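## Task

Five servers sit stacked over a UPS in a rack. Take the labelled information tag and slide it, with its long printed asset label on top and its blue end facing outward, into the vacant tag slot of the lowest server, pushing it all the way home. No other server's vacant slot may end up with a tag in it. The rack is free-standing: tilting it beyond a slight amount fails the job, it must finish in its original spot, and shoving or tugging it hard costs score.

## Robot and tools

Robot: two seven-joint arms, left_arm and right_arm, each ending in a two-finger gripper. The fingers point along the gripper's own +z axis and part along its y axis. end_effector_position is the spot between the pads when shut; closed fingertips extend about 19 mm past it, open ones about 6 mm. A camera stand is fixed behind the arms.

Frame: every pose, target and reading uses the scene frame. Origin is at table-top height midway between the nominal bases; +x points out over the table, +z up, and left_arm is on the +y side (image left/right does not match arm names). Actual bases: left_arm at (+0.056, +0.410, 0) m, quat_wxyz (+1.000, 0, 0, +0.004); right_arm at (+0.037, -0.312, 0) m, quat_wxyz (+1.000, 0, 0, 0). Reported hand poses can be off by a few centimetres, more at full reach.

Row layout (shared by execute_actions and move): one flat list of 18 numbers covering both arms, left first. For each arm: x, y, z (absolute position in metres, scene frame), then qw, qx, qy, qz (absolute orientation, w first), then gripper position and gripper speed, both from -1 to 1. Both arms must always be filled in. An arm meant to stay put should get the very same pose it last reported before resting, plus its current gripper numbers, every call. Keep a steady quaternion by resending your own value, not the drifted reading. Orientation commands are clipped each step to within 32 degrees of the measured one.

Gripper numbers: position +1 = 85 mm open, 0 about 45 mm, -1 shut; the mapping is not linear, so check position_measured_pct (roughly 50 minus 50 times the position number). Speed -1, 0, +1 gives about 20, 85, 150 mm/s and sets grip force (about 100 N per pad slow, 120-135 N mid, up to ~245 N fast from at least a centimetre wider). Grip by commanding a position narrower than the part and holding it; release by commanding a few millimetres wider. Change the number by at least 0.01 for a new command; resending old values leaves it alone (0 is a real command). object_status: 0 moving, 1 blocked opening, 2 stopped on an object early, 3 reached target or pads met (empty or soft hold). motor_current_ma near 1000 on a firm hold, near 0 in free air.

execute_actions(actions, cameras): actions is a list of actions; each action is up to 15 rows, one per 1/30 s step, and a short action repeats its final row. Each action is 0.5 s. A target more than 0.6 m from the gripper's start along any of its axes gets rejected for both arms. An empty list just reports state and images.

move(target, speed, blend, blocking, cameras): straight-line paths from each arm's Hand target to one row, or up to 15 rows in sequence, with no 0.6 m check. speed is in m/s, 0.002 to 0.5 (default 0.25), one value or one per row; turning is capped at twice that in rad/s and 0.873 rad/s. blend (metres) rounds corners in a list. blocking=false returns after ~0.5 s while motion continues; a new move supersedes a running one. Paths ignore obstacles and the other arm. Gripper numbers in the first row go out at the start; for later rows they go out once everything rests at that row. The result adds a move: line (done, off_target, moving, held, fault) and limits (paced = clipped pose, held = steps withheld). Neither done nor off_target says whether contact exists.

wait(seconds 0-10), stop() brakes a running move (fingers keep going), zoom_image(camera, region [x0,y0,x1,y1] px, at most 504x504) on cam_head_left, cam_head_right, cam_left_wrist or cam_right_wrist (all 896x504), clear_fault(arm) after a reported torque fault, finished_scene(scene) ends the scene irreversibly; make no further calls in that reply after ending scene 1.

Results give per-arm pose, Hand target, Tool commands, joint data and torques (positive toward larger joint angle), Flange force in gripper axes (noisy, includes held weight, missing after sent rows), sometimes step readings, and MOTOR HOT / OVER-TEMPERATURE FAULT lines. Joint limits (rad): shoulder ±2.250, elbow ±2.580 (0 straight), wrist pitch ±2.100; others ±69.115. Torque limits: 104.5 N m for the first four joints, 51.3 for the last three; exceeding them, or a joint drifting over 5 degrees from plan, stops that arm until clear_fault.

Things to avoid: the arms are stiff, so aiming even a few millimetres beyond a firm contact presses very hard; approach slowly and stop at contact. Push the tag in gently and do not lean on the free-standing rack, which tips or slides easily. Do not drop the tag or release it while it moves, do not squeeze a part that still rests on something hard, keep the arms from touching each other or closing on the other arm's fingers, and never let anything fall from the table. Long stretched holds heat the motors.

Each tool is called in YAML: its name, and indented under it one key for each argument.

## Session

execute_actions:
  actions: []

Scene clock: 0.00 s.
left_arm: end_effector_position=(+0.3596, +0.5108, +0.2179) position_measured_pct=0.0 object_status=3 motor_current_ma=0 end_effector_quat_wxyz=(+0.294, +0.883, +0.051, +0.361) | right_arm: end_effector_position=(+0.2904, +0.3468, +0.2414) position_measured_pct=0.0 object_status=3 motor_current_ma=0 end_effector_quat_wxyz=(-0.207, +0.895, -0.166, +0.360)
Joint positions: left_arm=[-0.903 0.372 -0.482 2.371 1.044 1.32 2.654] | right_arm=[-1.562 0.786 0.009 1.236 0.973 1.021 2.291]
Joint velocities: within noise
Joint torques (N m): no reading
Motor temperatures (°C): left_arm=[28 29 28 30 38 34 44] | right_arm=[32 30 26 26 35 43 46]
Flange force (N): no reading
Hand target: left_arm +0.3596, +0.5108, +0.2179; +0.294, +0.883, +0.051, +0.361 | right_arm +0.2904, +0.3468, +0.2414; -0.207, +0.895, -0.166, +0.360
Tool commands: left_gripper/position=+1.0 left_gripper/speed=+1.0 right_gripper/position=+1.0 right_gripper/speed=+1.0
camera_calibration:
cam_left_wrist: T_world_to_cam=[[-0.106698, -0.821297, 0.560435, 0.339523], [-0.736779, -0.313182, -0.599228, 0.611793], [0.667662, -0.476853, -0.571698, 0.274903], [0, 0, 0, 1]] pos_world=[0.30344, 0.60154, 0.333485]
cam_right_wrist: T_world_to_cam=[[-0.145848, -0.842336, -0.518844, 0.462803], [-0.701822, 0.457728, -0.545831, 0.23126], [0.697262, 0.284528, -0.657928, 0.00751381], [0, 0, 0, 1]] pos_world=[0.224563, 0.281844, 0.371295]

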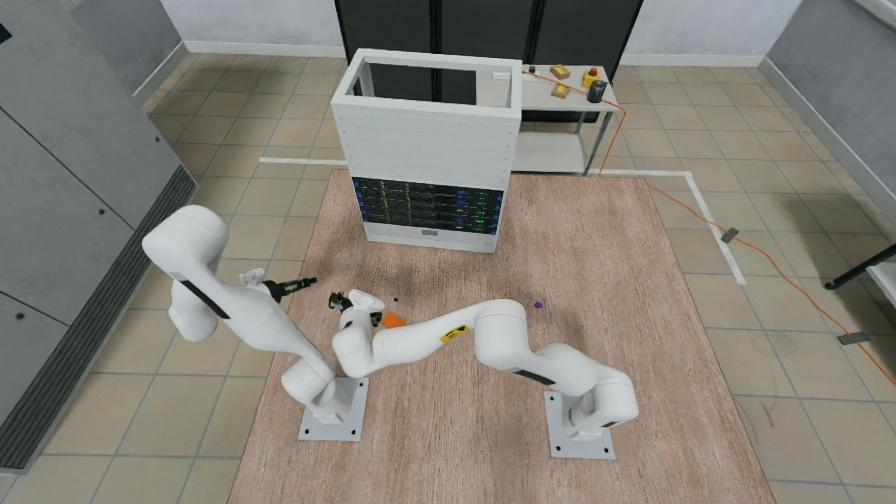

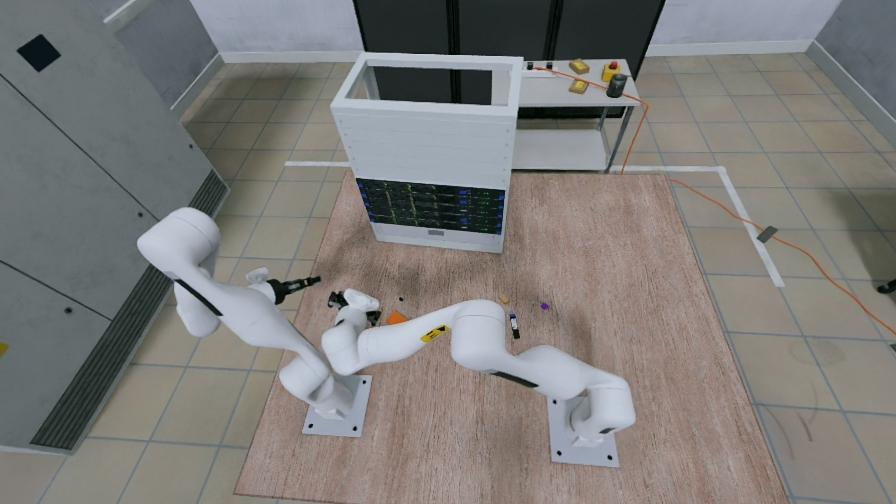

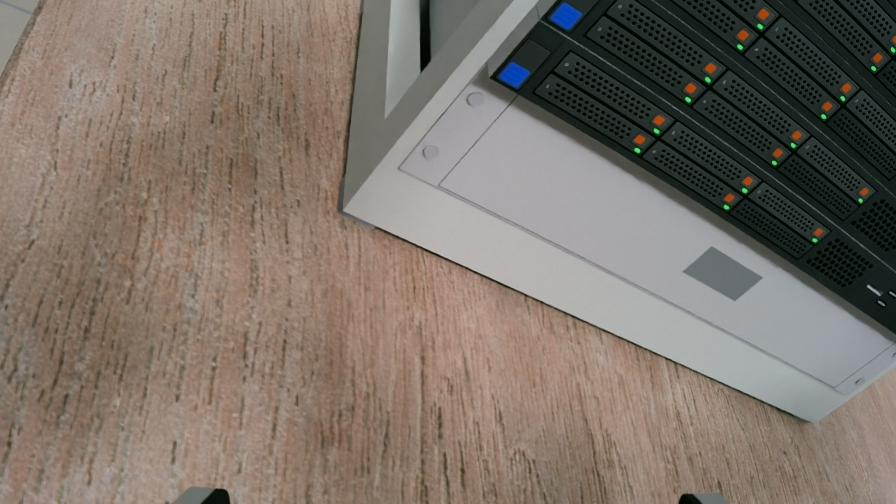

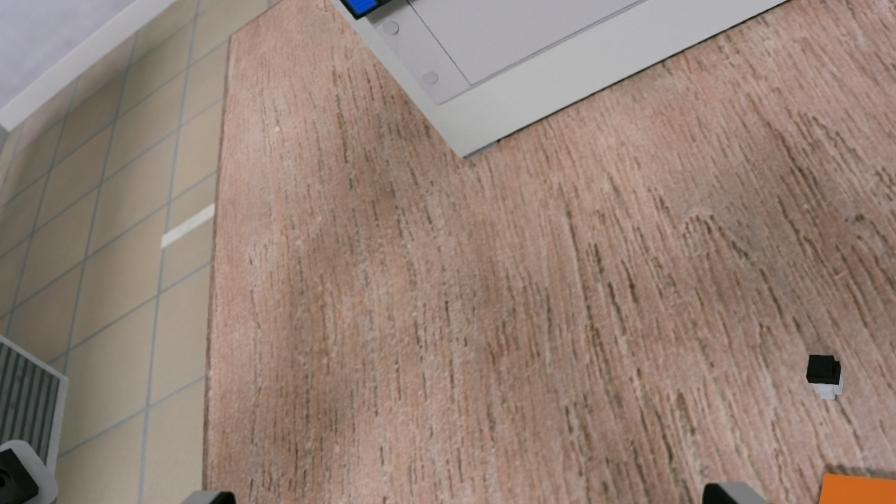

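zoom_image:
  camera: "cam_head_right"
  region: [380, 270, 580, 370]

move:
  target:
    - [0.3596,0.5108,0.2179,0.294,0.883,0.051,0.361,0,1,0.40,-0.05,0.36,0,1,0,0,0,1]
    - [0.3596,0.5108,0.2179,0.294,0.883,0.051,0.361,0,1,0.42,-0.40,0.36,0,1,0,0,0,1]
  speed: 0.4
  blend: 0.1
  cameras: ["cam_head_left","cam_head_right","cam_right_wrist"]

zoom_image:
  camera: "cam_head_right"
  region: [380, 270, 580, 430]

Scaled by 2.520.

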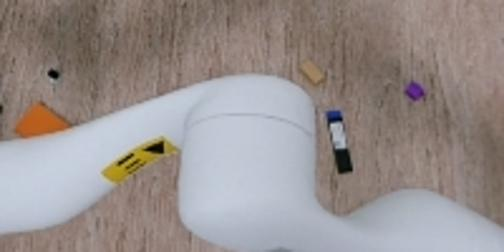

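Scene clock: 14.00 s.
left_arm: end_effector_position=(+0.3596, +0.5108, +0.2179) position_measured_pct=49.8 object_status=3 motor_current_ma=0 end_effector_quat_wxyz=(+0.294, +0.883, +0.051, +0.361) | right_arm: end_effector_position=(+0.4200, -0.4000, +0.3600) position_measured_pct=49.8 object_status=3 motor_current_ma=0 end_effector_quat_wxyz=(+0.000, +1.000, +0.000, +0.000)
Joint positions: left_arm=[-0.903 0.372 -0.482 2.371 1.044 1.32 2.654] | right_arm=[-0.015 0.19 0.226 1.472 -0.043 1.484 4.922]
Joint velocities: within noise
Joint torques (N m): left_arm=[1.11 -11.01 1.19 -3.74 0.9 2.22 -0.14] | right_arm=[-0.32 -12.98 0.92 -9.09 0.19 0.21 0.07]
Motor temperatures (°C): left_arm=[28 29 28 30 38 34 44] | right_arm=[32 30 26 26 35 43 46]
Flange force (N): left_arm=[-5.0 -0.2 -2.4] | right_arm=[0.9 0.3 1.2]
Hand target: left_arm +0.3596, +0.5108, +0.2179; +0.294, +0.883, +0.051, +0.361 | right_arm +0.4200, -0.4000, +0.3600; +0.000, +1.000, +0.000, +0.000
Off the commanded pose: left_arm 0.000 m, 0 deg | right_arm 0.000 m, 0 deg.
move: done; blend cut to 0 m at target 1
camera_calibration:
cam_right_wrist: T_world_to_cam=[[-0.0230206, -0.999411, -0.0254389, -0.377828], [-0.999367, 0.0223145, 0.0276982, 0.473114], [-0.0271143, 0.0260604, -0.999293, 0.531382], [0, 0, 0, 1]] pos_world=[0.478525, -0.402011, 0.508291]
Images, in order (width x height): cam_head_left 896x504, cam_head_right 896x504, cam_right_wrist 896x504.

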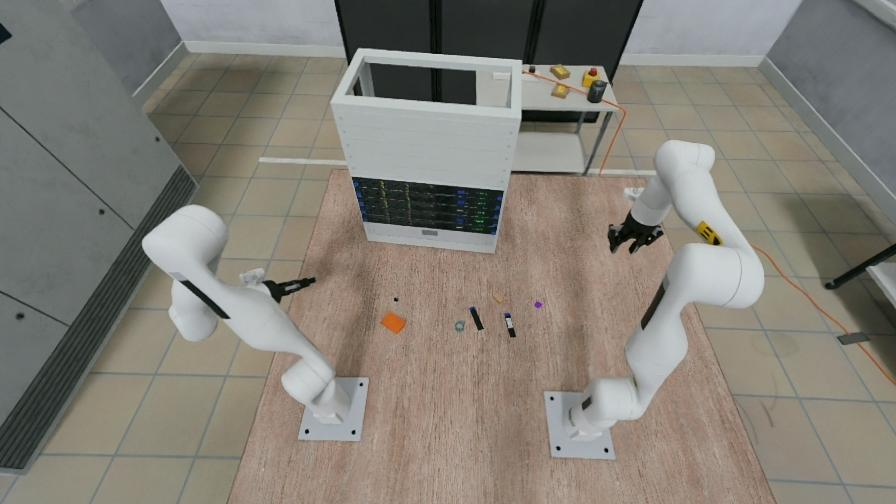

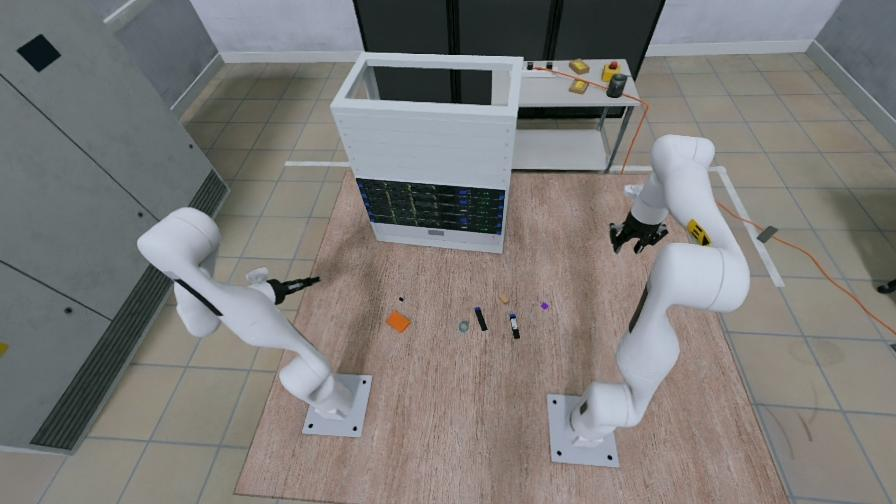

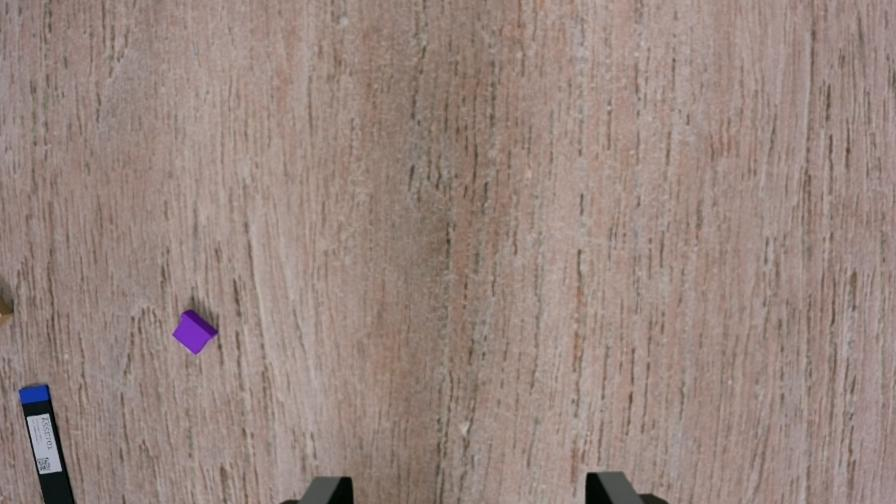

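Scaled by 2.520.

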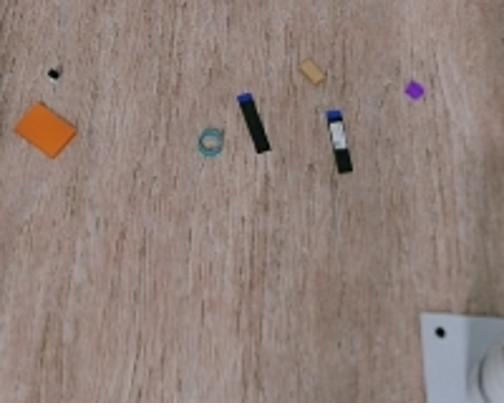

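move:
  target:
    - [0.38,0.15,0.30,0,-0.1011,0.9949,0,-0.2,1,0.42,-0.42,0.36,0.2706,0.2706,0.6533,0.6533,-0.2,1]
    - [0.409,-0.118,0.25,0,-0.1011,0.9949,0,-0.2,1,0.42,-0.42,0.36,0.2706,0.2706,0.6533,0.6533,-0.2,1]
  speed: 0.4
  cameras: ["cam_head_right","cam_left_wrist","cam_right_wrist"]

Scene clock: 112.10 s.
left_arm: end_effector_position=(+0.4090, -0.1180, +0.2500) position_measured_pct=60.2 object_status=3 motor_current_ma=0 end_effector_quat_wxyz=(+0.000, -0.101, +0.995, +0.000) | right_arm: end_effector_position=(+0.4200, -0.4200, +0.3600) position_measured_pct=60.2 object_status=3 motor_current_ma=0 end_effector_quat_wxyz=(+0.271, +0.271, +0.653, +0.653)
Joint positions: left_arm=[0.82 0.887 0.418 0.707 -0.32 1.592 2.852] | right_arm=[-1.26 -1.689 1.113 2.136 0.494 0.675 7.087]
Joint velocities: within noise
Joint torques (N m): left_arm=[1.06 -25.04 3.39 -9.59 0.18 0.03 -0.11] | right_arm=[-0.41 13.07 -7.52 -2.54 -1.22 -1.85 0.02]
Motor temperatures (°C): left_arm=[28 29 28 30 38 34 44] | right_arm=[32 30 26 27 35 43 46]
Flange force (N): left_arm=[1.2 6.8 3.7] | right_arm=[2.1 1.2 -0.8]
Hand target: left_arm +0.4090, -0.1180, +0.2500; +0.000, -0.101, +0.995, +0.000 | right_arm +0.4200, -0.4200, +0.3600; +0.271, +0.271, +0.653, +0.653
Off the commanded pose: left_arm 0.000 m, 0 deg | right_arm 0.000 m, 0 deg.
move: done
camera_calibration:
cam_left_wrist: T_world_to_cam=[[-0.214997, 0.976583, -0.00783727, 0.208939], [0.976608, 0.215018, 0.00181098, -0.318219], [0.00345373, -0.00726459, -0.999968, 0.394473], [0, 0, 0, 1]] pos_world=[0.354334, -0.132758, 0.396674]
cam_right_wrist: T_world_to_cam=[[0.0341924, 0.00163953, 0.999414, -0.370366], [0.687062, -0.726256, -0.0223147, -0.531087], [0.725793, 0.687423, -0.0259589, 0.143013], [0, 0, 0, 1]] pos_world=[0.273755, -0.483408, 0.362011]
Images, in order (width x height): cam_head_right 896x504, cam_left_wrist 896x504, cam_right_wrist 896x504.

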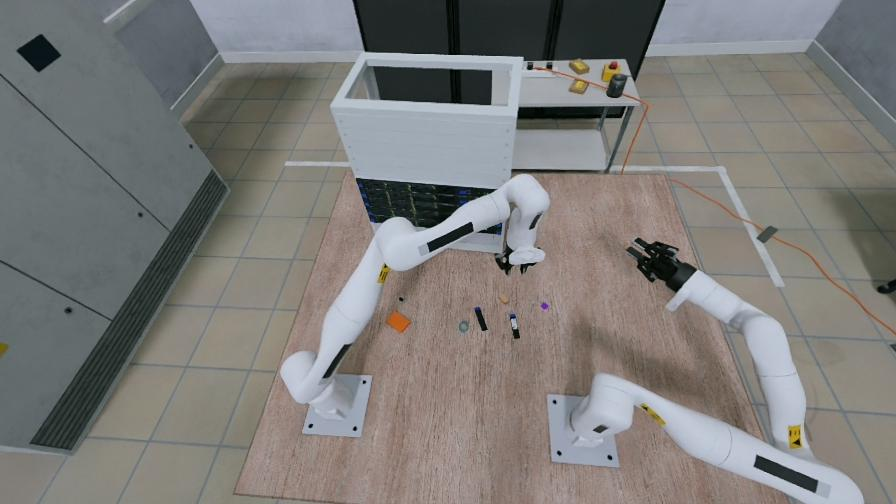

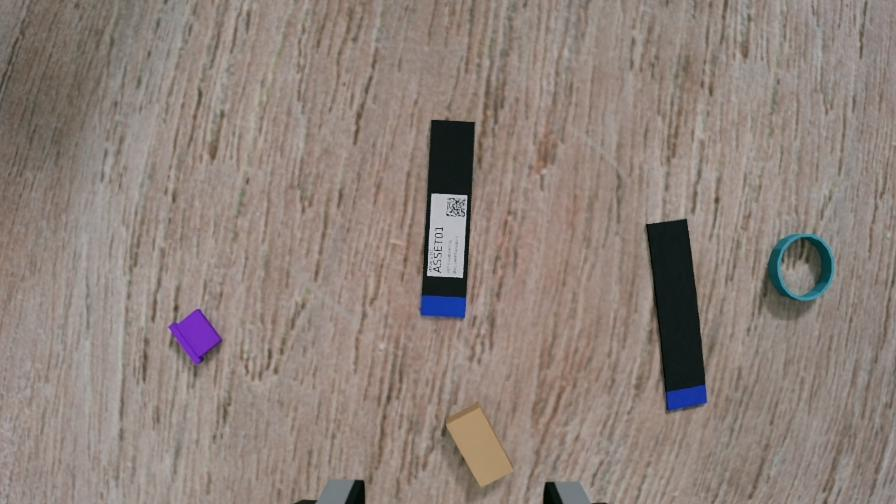

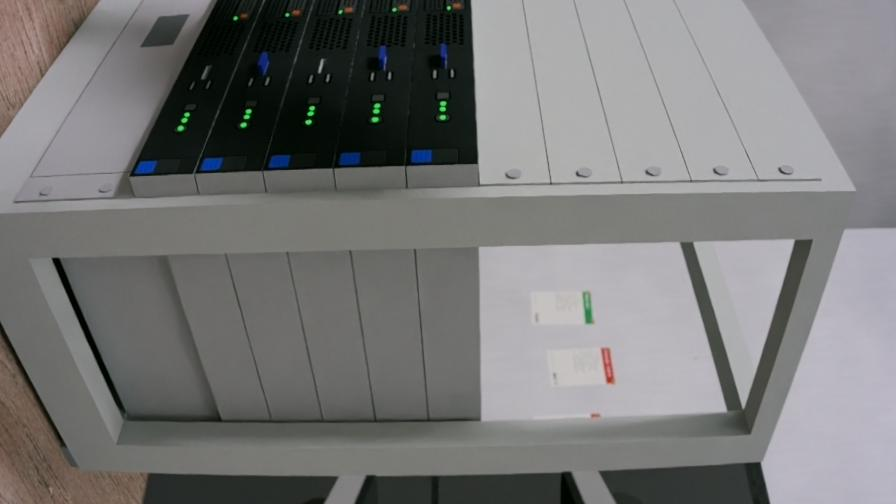

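move:
  target: [0.3257,-0.1386,0.09,0,-0.0828,0.9966,0,-0.2,1,0.42,-0.42,0.36,0.2706,0.2706,0.6533,0.6533,-0.2,1]
  speed: 0.25
  cameras: ["cam_left_wrist"]

Scene clock: 133.33 s.
left_arm: end_effector_position=(+0.3258, -0.1386, +0.0900) position_measured_pct=60.2 object_status=3 motor_current_ma=0 end_effector_quat_wxyz=(+0.000, -0.083, +0.997, +0.000) | right_arm: end_effector_position=(+0.4200, -0.4200, +0.3600) position_measured_pct=60.2 object_status=3 motor_current_ma=0 end_effector_quat_wxyz=(+0.271, +0.271, +0.653, +0.653)
Joint positions: left_arm=[0.901 0.935 0.391 1.15 -0.348 1.119 3.027] | right_arm=[-1.26 -1.689 1.113 2.136 0.494 0.675 7.087]
Joint velocities: within noise
Joint torques (N m): left_arm=[1.11 -24.4 4.07 -8.48 0.16 0.05 -0.11] | right_arm=[-0.41 13.09 -7.48 -2.57 -1.18 -1.85 0.02]
Motor temperatures (°C): left_arm=[28 30 28 30 38 34 44] | right_arm=[32 30 26 27 35 43 46]
Flange force (N): left_arm=[-0.4 4.3 1.7] | right_arm=[2.2 1.3 -0.9]
Hand target: left_arm +0.3257, -0.1386, +0.0900; +0.000, -0.083, +0.997, +0.000 | right_arm +0.4200, -0.4200, +0.3600; +0.271, +0.271, +0.653, +0.653
Off the commanded pose: left_arm 0.000 m, 0 deg | right_arm 0.000 m, 0 deg.
move: done
camera_calibration:
cam_left_wrist: T_world_to_cam=[[-0.179021, 0.983813, -0.00794197, 0.199133], [0.98384, 0.179041, 0.00184798, -0.239507], [0.00324001, -0.0074828, -0.999967, 0.234758], [0, 0, 0, 1]] pos_world=[0.270525, -0.151272, 0.236775]
Images, in order (width x height): cam_left_wrist 896x504.

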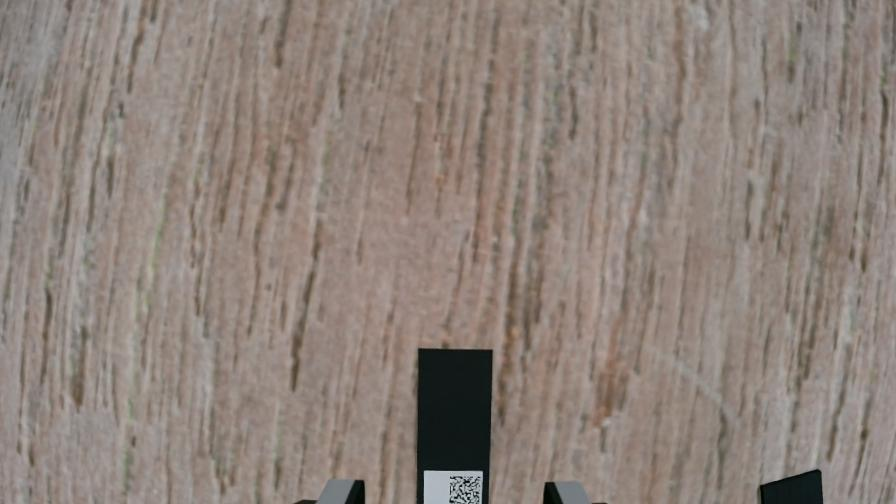

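move:
  target:
    - [0.3257,-0.1386,0.04,0,-0.0828,0.9966,0,-0.2,1,0.42,-0.42,0.36,0.2706,0.2706,0.6533,0.6533,-0.2,1]
    - [0.3257,-0.1386,0.0229,0,-0.0828,0.9966,0,-0.2,1,0.42,-0.42,0.36,0.2706,0.2706,0.6533,0.6533,-0.2,1]
  speed: [0.1,0.03]
  cameras: ["cam_left_wrist"]

Scene clock: 142.37 s.
left_arm: end_effector_position=(+0.3257, -0.1386, +0.0229) position_measured_pct=60.2 object_status=3 motor_current_ma=0 end_effector_quat_wxyz=(+0.000, -0.083, +0.997, +0.000) | right_arm: end_effector_position=(+0.4200, -0.4200, +0.3600) position_measured_pct=60.2 object_status=3 motor_current_ma=0 end_effector_quat_wxyz=(+0.271, +0.271, +0.653, +0.653)
Joint positions: left_arm=[0.91 1.024 0.365 1.195 -0.375 0.987 3.048] | right_arm=[-1.26 -1.689 1.113 2.136 0.494 0.675 7.087]
Joint velocities: within noise
Joint torques (N m): left_arm=[1.08 -24.9 4.11 -8 0.15 0.02 -0.11] | right_arm=[-0.46 13.06 -7.49 -2.57 -1.17 -1.83 0.02]
Motor temperatures (°C): left_arm=[28 30 28 30 38 34 44] | right_arm=[31 30 26 26 35 43 46]
Flange force (N): left_arm=[-0.1 4.8 1.4] | right_arm=[2.3 1.3 -0.9]
Hand target: left_arm +0.3257, -0.1386, +0.0229; +0.000, -0.083, +0.997, +0.000 | right_arm +0.4200, -0.4200, +0.3600; +0.271, +0.271, +0.653, +0.653
Off the commanded pose: left_arm 0.000 m, 0 deg | right_arm 0.000 m, 0 deg.
move: done
camera_calibration:
cam_left_wrist: T_world_to_cam=[[-0.178926, 0.983832, -0.00772665, 0.19854], [0.983857, 0.178945, 0.00178622, -0.239391], [0.00313999, -0.00728232, -0.999969, 0.167618], [0, 0, 0, 1]] pos_world=[0.270525, -0.151272, 0.169574]
Images, in order (width x height): cam_left_wrist 896x504.

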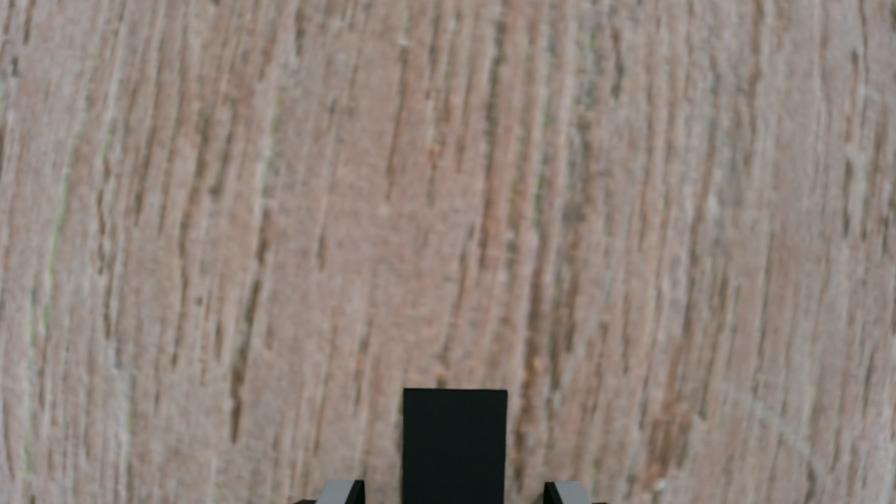

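move:
  target:
    - [0.3257,-0.1386,0.0229,0,-0.0828,0.9966,0,-0.58,-1,0.42,-0.42,0.36,0.2706,0.2706,0.6533,0.6533,-0.2,1]
    - [0.3257,-0.1386,0.10,0,-0.0828,0.9966,0,-0.58,-1,0.5,-0.42,0.38,0.2706,0.2706,0.6533,0.6533,-0.2,1]
    - [0.44,0.06,0.30,0,-0.0828,0.9966,0,-0.58,-1,0.85,-0.40,0.60,0,0.7071,0,0.7071,-0.2,1]
  speed: [0.1,0.1,0.35]
  cameras: ["cam_head_right","cam_left_wrist"]

Scene clock: 161.10 s.
left_arm: end_effector_position=(+0.4400, +0.0600, +0.3000) position_measured_pct=78.4 object_status=3 motor_current_ma=700 end_effector_quat_wxyz=(+0.000, -0.083, +0.997, +0.000) | right_arm: end_effector_position=(+0.8500, -0.4000, +0.6000) position_measured_pct=60.2 object_status=3 motor_current_ma=0 end_effector_quat_wxyz=(+0.000, +0.707, +0.000, +0.707)
Joint positions: left_arm=[0.447 0.543 0.459 1.195 -0.233 1.454 2.604] | right_arm=[-2.346 -0.73 1.862 1.277 -0.962 -0.368 6.374]
Joint velocities: within noise
Joint torques (N m): left_arm=[1.11 -19.09 3.31 -9.73 0.15 0.04 -0.12] | right_arm=[-0.39 19.68 -6.06 -9.03 1.26 0.51 0.09]
Motor temperatures (°C): left_arm=[28 30 28 30 38 34 44] | right_arm=[31 30 26 26 35 43 46]
Flange force (N): left_arm=[0.8 4.1 3.1] | right_arm=[-2.9 -0.2 -3.4]
Hand target: left_arm +0.4400, +0.0600, +0.3000; +0.000, -0.083, +0.997, +0.000 | right_arm +0.8500, -0.4000, +0.6000; +0.000, +0.707, +0.000, +0.707
Off the commanded pose: left_arm 0.000 m, 0 deg | right_arm 0.000 m, 0 deg.
move: done
camera_calibration:
cam_left_wrist: T_world_to_cam=[[-0.179023, 0.983814, -0.00782569, 0.0258261], [0.98384, 0.179042, 0.00176749, -0.38787], [0.00314001, -0.00738281, -0.999968, 0.445801], [0, 0, 0, 1]] pos_world=[0.384825, 0.0473282, 0.446674]
Images, in order (width x height): cam_head_right 896x504, cam_left_wrist 896x504.

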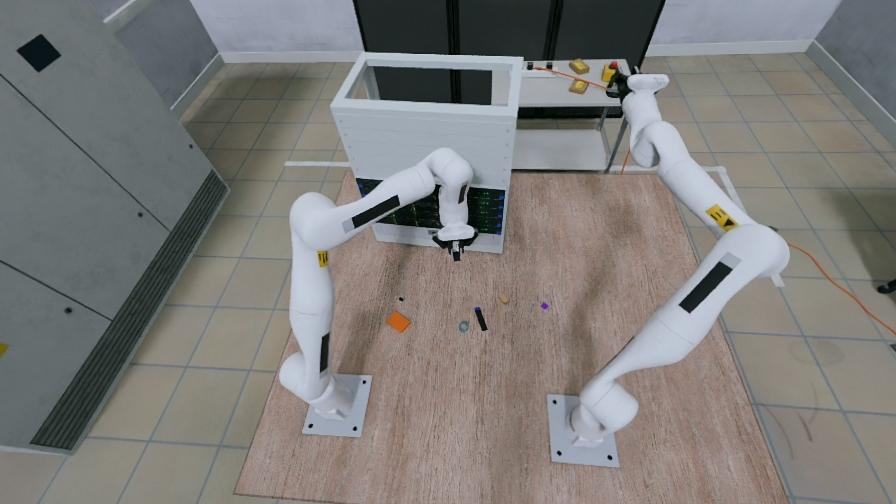

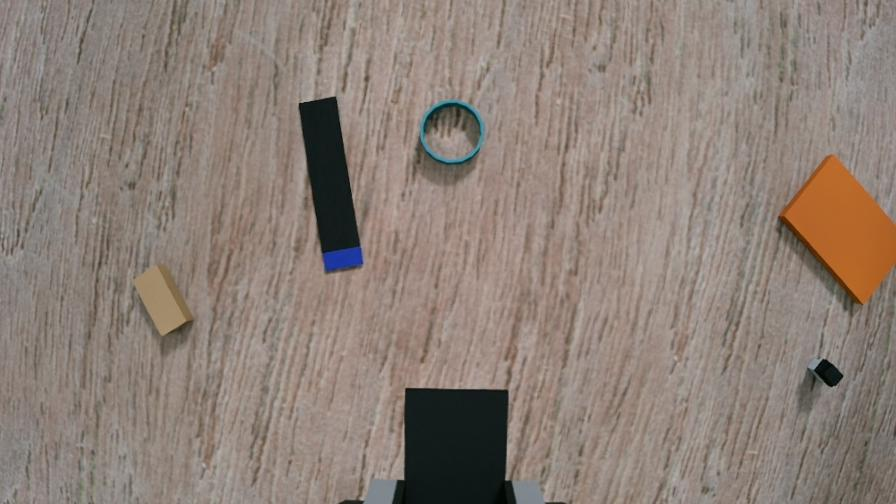

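move:
  target:
    - [0.48,0.12,0.30,0.6533,0.6533,0.2706,0.2706,-0.58,-1,0.60,-0.35,0.40,0.2706,0.2706,0.6533,0.6533,-0.2,1]
    - [0.52,0.12,0.26,0.6533,0.6533,0.2706,0.2706,-0.58,-1,0.45,-0.20,0.30,0.2706,0.2706,0.6533,0.6533,-0.2,1]
  speed: [0.4,0.3]
  cameras: ["cam_head_right","cam_left_wrist","cam_right_wrist"]

Scene clock: 180.40 s.
left_arm: end_effector_position=(+0.5200, +0.1200, +0.2600) position_measured_pct=78.4 object_status=3 motor_current_ma=700 end_effector_quat_wxyz=(+0.653, +0.653, +0.271, +0.271) | right_arm: end_effector_position=(+0.4508, -0.2004, +0.3001) position_measured_pct=60.2 object_status=3 motor_current_ma=0 end_effector_quat_wxyz=(+0.255, +0.256, +0.660, +0.658)
Joint positions: left_arm=[0.339 0.832 -0.199 2.492 -3.741 1.795 3.167] | right_arm=[-1.773 -1.253 1.696 2.581 0.656 -0.478 7.068]
Joint velocities: within noise
Joint torques (N m): left_arm=[1.1 -16.63 1.65 -1.88 0.17 2.88 -0.17] | right_arm=[-0.39 10.68 -6.01 -1.43 1.11 -1.87 0.05]
Motor temperatures (°C): left_arm=[28 30 28 30 38 34 44] | right_arm=[31 31 26 26 35 43 46]
Flange force (N): left_arm=[2.8 -1.2 -6.1] | right_arm=[0.2 2.8 -2.2]
Hand target: left_arm +0.5200, +0.1200, +0.2600; +0.653, +0.653, +0.271, +0.271 | right_arm +0.4508, -0.2004, +0.3000; +0.255, +0.256, +0.660, +0.658
Off the commanded pose: left_arm 0.000 m, 0 deg | right_arm 0.001 m, 3 deg.
joint sent to its limit (right arm) — joint 4 (elbow), upper limit, where the elbow is as bent as it goes. The joint targets are off in orientation, not in position.
move: off_target (right_arm)
camera_calibration:
cam_left_wrist: T_world_to_cam=[[0.015593, 0.00458032, 0.999868, -0.264904], [-0.708313, -0.705754, 0.0142792, 0.505604], [0.705726, -0.708442, -0.00776049, -0.133212], [0, 0, 0, 1]] pos_world=[0.456268, 0.263672, 0.256615]
cam_right_wrist: T_world_to_cam=[[0.0362905, 0.00535027, 0.999327, -0.312021], [0.718834, -0.694822, -0.0223844, -0.402144], [0.694234, 0.719162, -0.0290614, -0.0102015], [0, 0, 0, 1]] pos_world=[0.30748, -0.270412, 0.302512]
Images, in order (width x height): cam_head_right 896x504, cam_left_wrist 896x504, cam_right_wrist 896x504.

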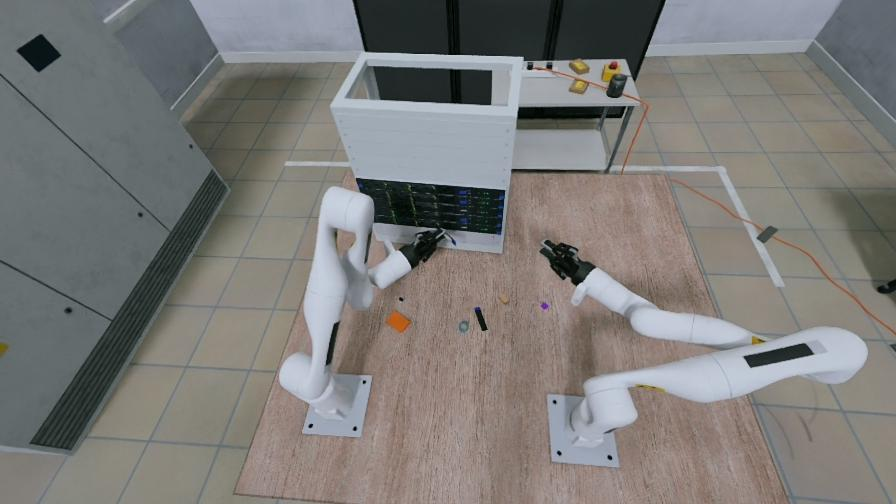

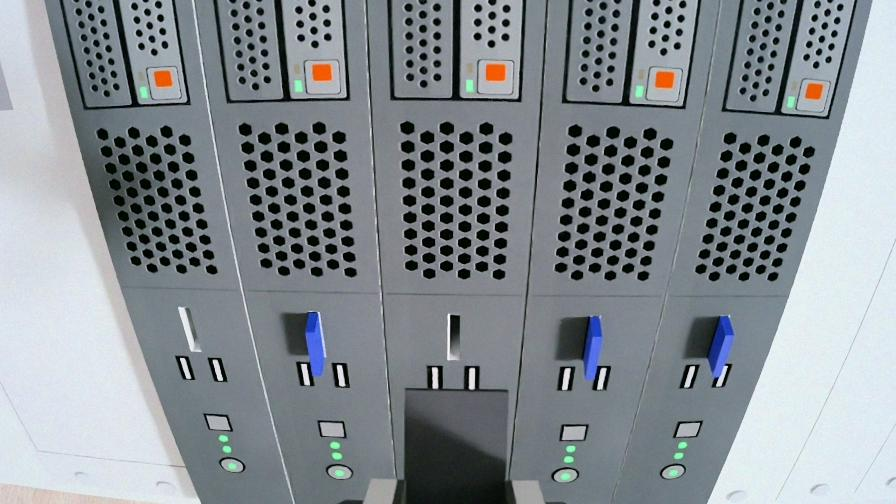

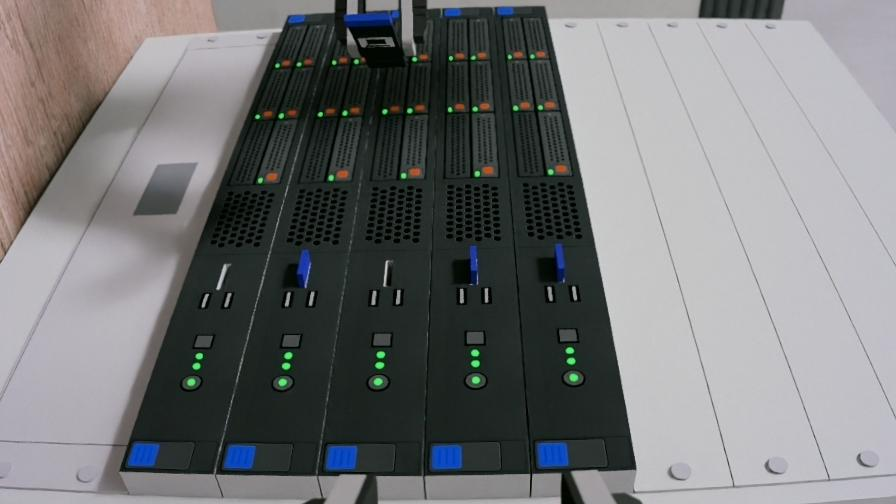

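move:
  target:
    - [0.52,0.12,0.26,0.6533,0.6533,0.2706,0.2706,-0.58,-1,0.48,-0.1,0.29,0.2706,0.2706,0.6533,0.6533,-0.2,1]
    - [0.52,0.12,0.26,0.6533,0.6533,0.2706,0.2706,-0.58,-1,0.445,0.023,0.2595,0.2706,0.2706,0.6533,0.6533,-0.2,1]
  speed: [0.25,0.15]
  cameras: ["cam_head_right","cam_right_wrist"]

Scene clock: 195.03 s.
left_arm: end_effector_position=(+0.5200, +0.1200, +0.2600) position_measured_pct=78.4 object_status=3 motor_current_ma=700 end_effector_quat_wxyz=(+0.653, +0.653, +0.271, +0.271) | right_arm: end_effector_position=(+0.4469, +0.0239, +0.2592) position_measured_pct=60.2 object_status=3 motor_current_ma=0 end_effector_quat_wxyz=(+0.246, +0.234, +0.651, +0.679)
Joint positions: left_arm=[0.339 0.832 -0.199 2.492 -3.741 1.795 3.167] | right_arm=[-2.834 -1.283 2.033 2.581 0.365 -1.431 7.357]
Joint velocities: within noise
Joint torques (N m): left_arm=[1.1 -16.63 1.67 -1.87 0.17 2.87 -0.2] | right_arm=[-0.41 14.02 -5.8 0.31 2.79 -1.16 0.02]
Motor temperatures (°C): left_arm=[28 30 28 30 38 34 44] | right_arm=[31 31 26 26 35 43 46]
Flange force (N): left_arm=[2.8 -1.1 -6.1] | right_arm=[0.9 2.6 -1.2]
Hand target: left_arm +0.5200, +0.1200, +0.2600; +0.653, +0.653, +0.271, +0.271 | right_arm +0.4469, +0.0239, +0.2592; +0.246, +0.234, +0.651, +0.679
Off the commanded pose: left_arm 0.000 m, 0 deg | right_arm 0.002 m, 6 deg.
joint sent to its limit (right arm) — joint 4 (elbow), upper limit, where the elbow is as bent as it goes. The joint targets are off in orientation, not in position.
move: off_target (right_arm)
camera_calibration:
cam_right_wrist: T_world_to_cam=[[0.00488552, -0.0264439, 0.999638, -0.257587], [0.751564, -0.659322, -0.0211145, -0.260126], [0.659642, 0.751396, 0.0166532, -0.167226], [0, 0, 0, 1]] pos_world=[0.307069, -0.0526655, 0.254786]
Images, in order (width x height): cam_head_right 896x504, cam_right_wrist 896x504.

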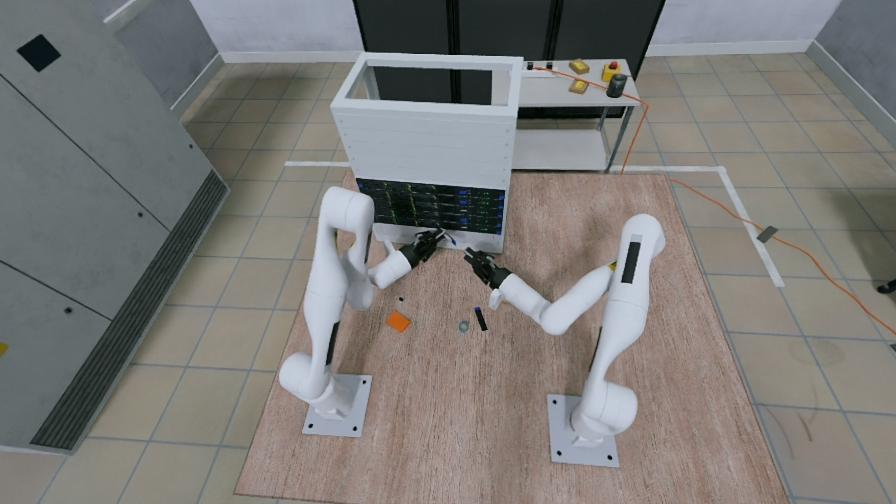

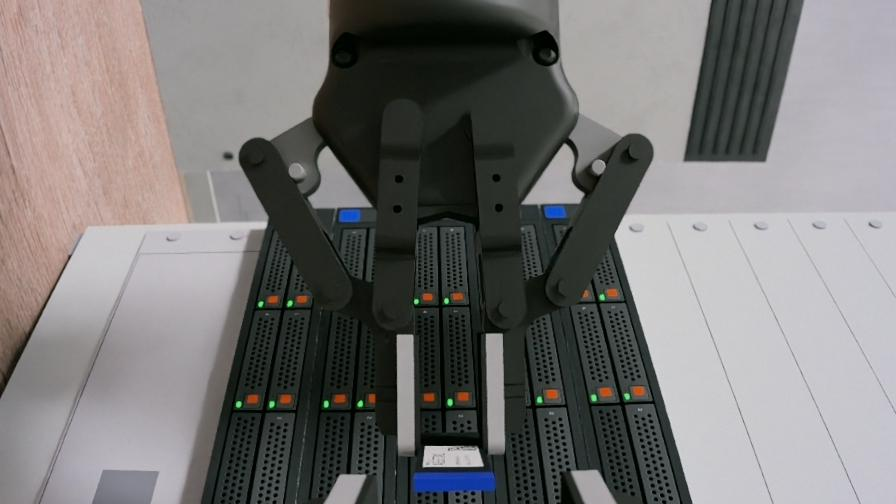

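move:
  target: [0.52,0.12,0.26,0.6533,0.6533,0.2706,0.2706,-0.58,-1,0.464,0.042,0.2595,0.2706,0.2706,0.6533,0.6533,-0.2,1]
  speed: 0.1
  cameras: ["cam_right_wrist"]

Scene clock: 206.87 s.
left_arm: end_effector_position=(+0.5200, +0.1200, +0.2600) position_measured_pct=78.4 object_status=3 motor_current_ma=700 end_effector_quat_wxyz=(+0.653, +0.653, +0.271, +0.271) | right_arm: end_effector_position=(+0.4640, +0.0420, +0.2595) position_measured_pct=60.2 object_status=3 motor_current_ma=0 end_effector_quat_wxyz=(+0.271, +0.271, +0.653, +0.653)
Joint positions: left_arm=[0.339 0.832 -0.199 2.492 -3.741 1.795 3.167] | right_arm=[-2.953 -1.243 1.973 2.543 0.158 -1.542 7.359]
Joint velocities: within noise
Joint torques (N m): left_arm=[1.11 -16.61 1.68 -1.85 0.18 2.86 -0.18] | right_arm=[-0.46 14.73 -5.86 -0.57 2.81 -1.19 0]
Motor temperatures (°C): left_arm=[28 30 28 30 38 34 44] | right_arm=[31 31 26 26 35 43 46]
Flange force (N): left_arm=[2.9 -1.1 -6.2] | right_arm=[0.2 2.2 -1.5]
Hand target: left_arm +0.5200, +0.1200, +0.2600; +0.653, +0.653, +0.271, +0.271 | right_arm +0.4640, +0.0420, +0.2595; +0.271, +0.271, +0.653, +0.653
Off the commanded pose: left_arm 0.000 m, 0 deg | right_arm 0.000 m, 0 deg.
move: done
camera_calibration:
cam_right_wrist: T_world_to_cam=[[0.0341924, 0.00163953, 0.999414, -0.272187], [0.687062, -0.726256, -0.0223147, -0.22803], [0.725793, 0.687423, -0.0259589, -0.20912], [0, 0, 0, 1]] pos_world=[0.317755, -0.021408, 0.261511]
Images, in order (width x height): cam_right_wrist 896x504.

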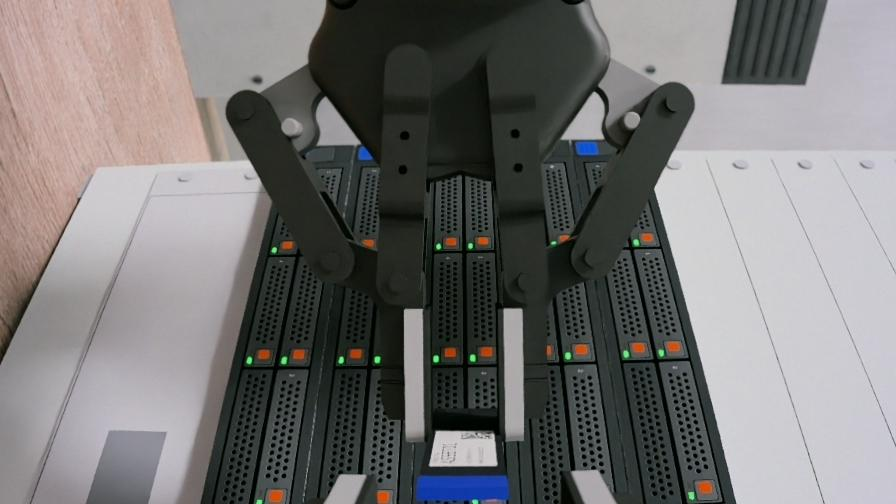

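move:
  target:
    - [0.52,0.12,0.26,0.6533,0.6533,0.2706,0.2706,-0.58,-1,0.4872,0.0652,0.2594,0.2706,0.2706,0.6533,0.6533,-0.2,1]
  speed: 0.05
  cameras: ["cam_right_wrist"]

Scene clock: 220.00 s.
left_arm: end_effector_position=(+0.5200, +0.1200, +0.2600) position_measured_pct=78.4 object_status=3 motor_current_ma=700 end_effector_quat_wxyz=(+0.653, +0.653, +0.271, +0.271) | right_arm: end_effector_position=(+0.4872, +0.0652, +0.2594) position_measured_pct=60.2 object_status=3 motor_current_ma=0 end_effector_quat_wxyz=(+0.271, +0.271, +0.653, +0.653)
Joint positions: left_arm=[0.339 0.832 -0.199 2.492 -3.741 1.795 3.167] | right_arm=[-2.967 -1.235 1.964 2.441 0.141 -1.451 7.343]
Joint velocities: within noise
Joint torques (N m): left_arm=[1.12 -16.62 1.65 -1.83 0.19 2.89 -0.19] | right_arm=[-0.39 15.35 -6.45 -1.16 2.76 -1.25 0.01]
Motor temperatures (°C): left_arm=[28 31 28 30 38 34 44] | right_arm=[31 31 26 26 35 43 46]
Flange force (N): left_arm=[3.0 -1.1 -6.0] | right_arm=[0.3 1.9 -1.6]
Hand target: left_arm +0.5200, +0.1200, +0.2600; +0.653, +0.653, +0.271, +0.271 | right_arm +0.4872, +0.0652, +0.2594; +0.271, +0.271, +0.653, +0.653
Off the commanded pose: left_arm 0.000 m, 0 deg | right_arm 0.000 m, 0 deg.
move: done
camera_calibration:
cam_right_wrist: T_world_to_cam=[[0.0341924, 0.00163953, 0.999414, -0.272919], [0.687062, -0.726256, -0.0223147, -0.227123], [0.725793, 0.687423, -0.0259589, -0.241909], [0, 0, 0, 1]] pos_world=[0.340955, 0.001792, 0.261411]
Images, in order (width x height): cam_right_wrist 896x504.

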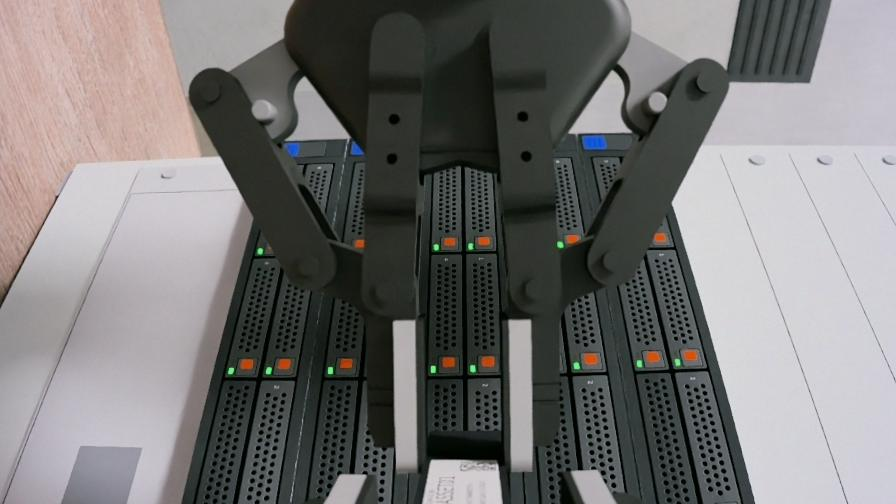

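move:
  target:
    - [0.52,0.12,0.26,0.6533,0.6533,0.2706,0.2706,-0.58,-1,0.4872,0.0652,0.2594,0.2706,0.2706,0.6533,0.6533,-0.56,-1]
    - [0.52,0.12,0.26,0.6533,0.6533,0.2706,0.2706,-0.58,-1,0.4872,0.0652,0.2594,0.2706,0.2706,0.6533,0.6533,-0.62,-1]
  speed: 0.05
  cameras: ["cam_right_wrist","cam_left_wrist"]

Scene clock: 230.37 s.
left_arm: end_effector_position=(+0.5200, +0.1200, +0.2600) position_measured_pct=78.4 object_status=3 motor_current_ma=700 end_effector_quat_wxyz=(+0.653, +0.653, +0.271, +0.271) | right_arm: end_effector_position=(+0.4872, +0.0652, +0.2594) position_measured_pct=79.7 object_status=0 motor_current_ma=1000 end_effector_quat_wxyz=(+0.271, +0.271, +0.653, +0.653)
Joint positions: left_arm=[0.339 0.832 -0.199 2.492 -3.741 1.795 3.167] | right_arm=[-2.967 -1.235 1.964 2.441 0.141 -1.451 7.343]
Joint velocities: within noise
Joint torques (N m): left_arm=[3.6 -13.47 2.66 -0.15 -1.21 1.08 -0.45] | right_arm=[-0.65 17.7 -9.06 -3.18 4.43 -2.16 -0.02]
Motor temperatures (°C): left_arm=[28 31 28 30 38 34 44] | right_arm=[31 31 26 26 35 43 46]
Flange force (N): left_arm=[7.6 5.1 -5.9] | right_arm=[0.3 -4.0 -5.7]
Hand target: left_arm +0.5200, +0.1200, +0.2600; +0.653, +0.653, +0.271, +0.271 | right_arm +0.4872, +0.0652, +0.2594; +0.271, +0.271, +0.653, +0.653
Off the commanded pose: left_arm 0.000 m, 0 deg | right_arm 0.000 m, 0 deg.
move: done
camera_calibration:
cam_left_wrist: T_world_to_cam=[[0.0155907, 0.00443989, 0.999869, -0.264866], [-0.708263, -0.705806, 0.0141779, 0.505692], [0.705776, -0.708391, -0.0078594, -0.133152], [0, 0, 0, 1]] pos_world=[0.456268, 0.263773, 0.256615]
cam_right_wrist: T_world_to_cam=[[0.0341924, 0.00163953, 0.999414, -0.272919], [0.687062, -0.726256, -0.0223147, -0.227123], [0.725793, 0.687423, -0.0259589, -0.241909], [0, 0, 0, 1]] pos_world=[0.340955, 0.001792, 0.261411]
Images, in order (width x height): cam_left_wrist 896x504, cam_right_wrist 896x504.

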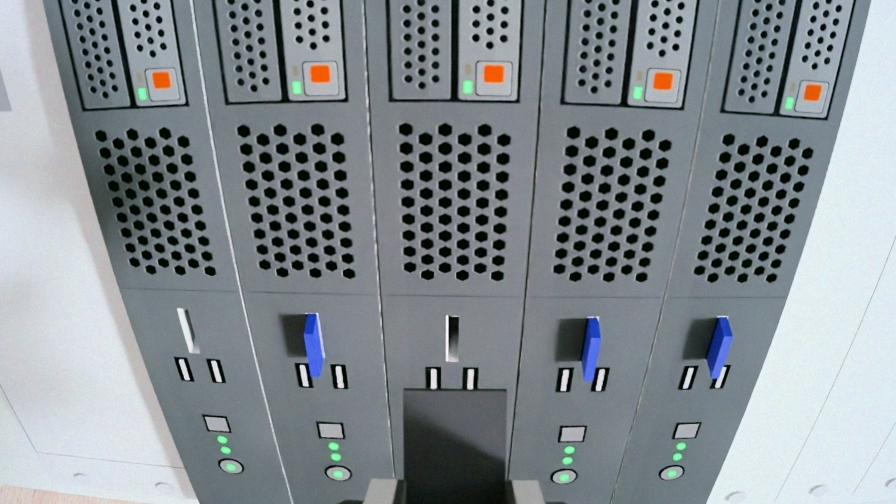

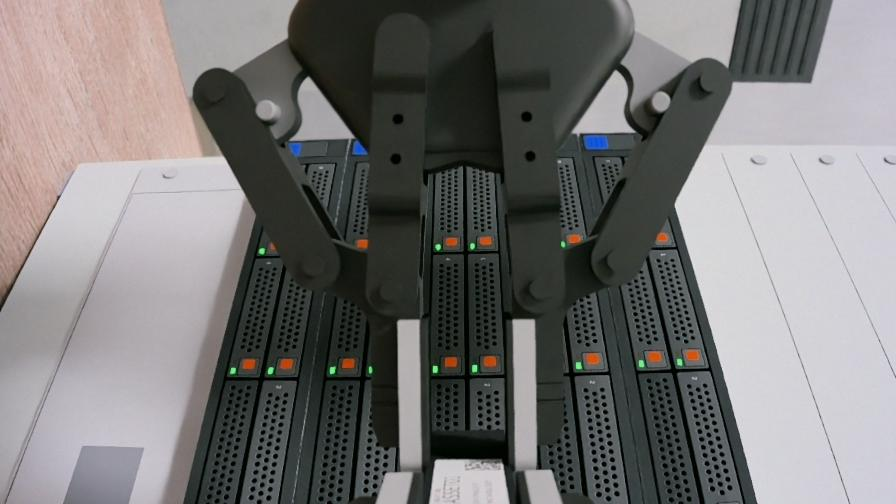

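move:
  target:
    - [0.52,0.12,0.26,0.6533,0.6533,0.2706,0.2706,-0.35,-0.5,0.4872,0.0652,0.2594,0.2706,0.2706,0.6533,0.6533,-0.62,-1]
    - [0.454,0.186,0.26,0.6533,0.6533,0.2706,0.2706,-0.35,-0.5,0.4872,0.0652,0.2594,0.2706,0.2706,0.6533,0.6533,-0.62,-1]
  speed: 0.12
  cameras: ["cam_right_wrist","cam_left_wrist"]

Scene clock: 247.47 s.
left_arm: end_effector_position=(+0.4551, +0.1861, +0.2599) position_measured_pct=67.5 object_status=3 motor_current_ma=0 end_effector_quat_wxyz=(+0.680, +0.669, +0.211, +0.215) | right_arm: end_effector_position=(+0.4872, +0.0652, +0.2594) position_measured_pct=79.7 object_status=2 motor_current_ma=1000 end_effector_quat_wxyz=(+0.271, +0.271, +0.653, +0.653)
Joint positions: left_arm=[0.164 0.942 -0.551 2.58 -4.395 2.1 3.015] | right_arm=[-2.967 -1.235 1.964 2.441 0.141 -1.451 7.343]
Joint velocities: within noise
Joint torques (N m): left_arm=[1.07 -15.45 1.2 0.41 -0.21 2.84 -0.17] | right_arm=[-0.41 15.38 -6.48 -1.14 2.74 -1.24 -0.02]
Motor temperatures (°C): left_arm=[28 30 28 30 38 34 44] | right_arm=[31 31 26 26 36 43 46]
Flange force (N): left_arm=[-1.1 -0.1 -7.6] | right_arm=[0.3 1.6 -1.7]
Hand target: left_arm +0.4551, +0.1861, +0.2599; +0.680, +0.669, +0.211, +0.215 | right_arm +0.4872, +0.0652, +0.2594; +0.271, +0.271, +0.653, +0.653
Off the commanded pose: left_arm 0.001 m, 10 deg | right_arm 0.000 m, 0 deg.
joint sent to its limit (left arm) — joint 4 (elbow), upper limit, where the elbow is as bent as it goes; joint 6 (wrist pitch), upper limit. The joint targets are off in orientation, not in position.
move: off_target (left_arm)
camera_calibration:
cam_left_wrist: T_world_to_cam=[[0.0057436, 0.0140636, 0.999885, -0.261345], [-0.820071, -0.572119, 0.0127577, 0.532702], [0.572233, -0.82005, 0.00824712, 0.0369206], [0, 0, 0, 1]] pos_world=[0.417227, 0.338721, 0.254215]
cam_right_wrist: T_world_to_cam=[[0.0341924, 0.00163953, 0.999414, -0.272919], [0.687062, -0.726256, -0.0223147, -0.227123], [0.725793, 0.687423, -0.0259589, -0.241909], [0, 0, 0, 1]] pos_world=[0.340955, 0.001792, 0.261411]
Images, in order (width x height): cam_left_wrist 896x504, cam_right_wrist 896x504.

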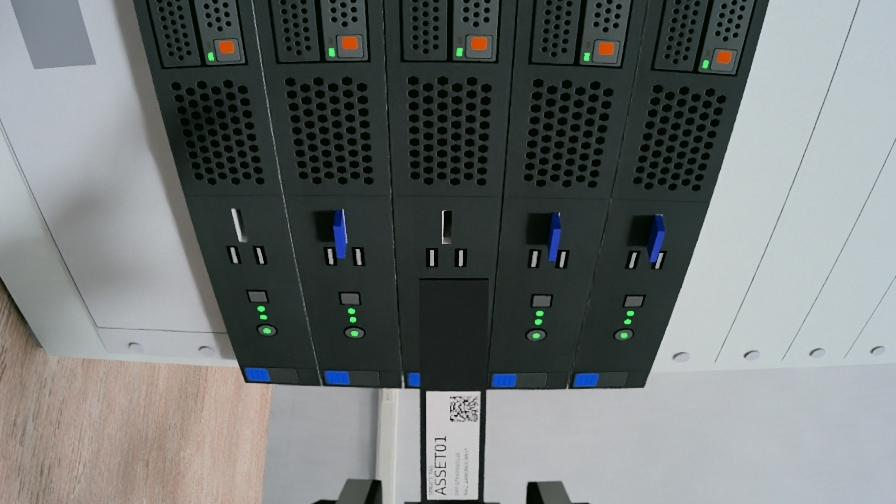

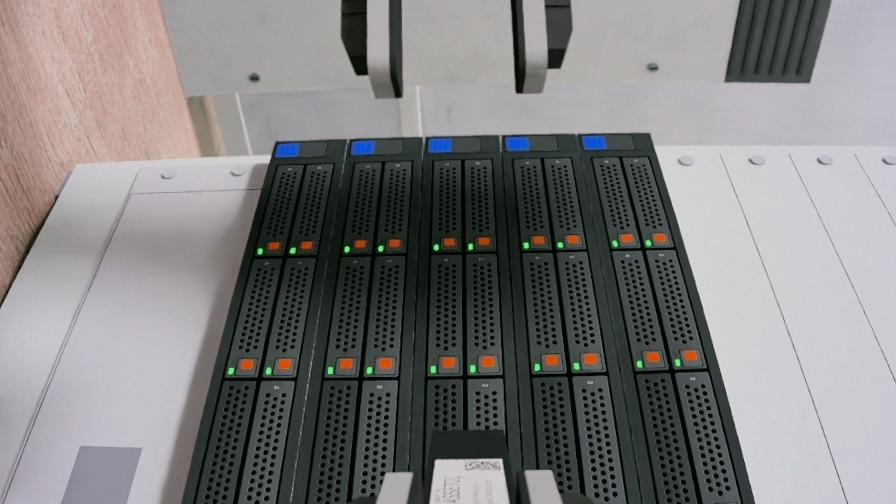

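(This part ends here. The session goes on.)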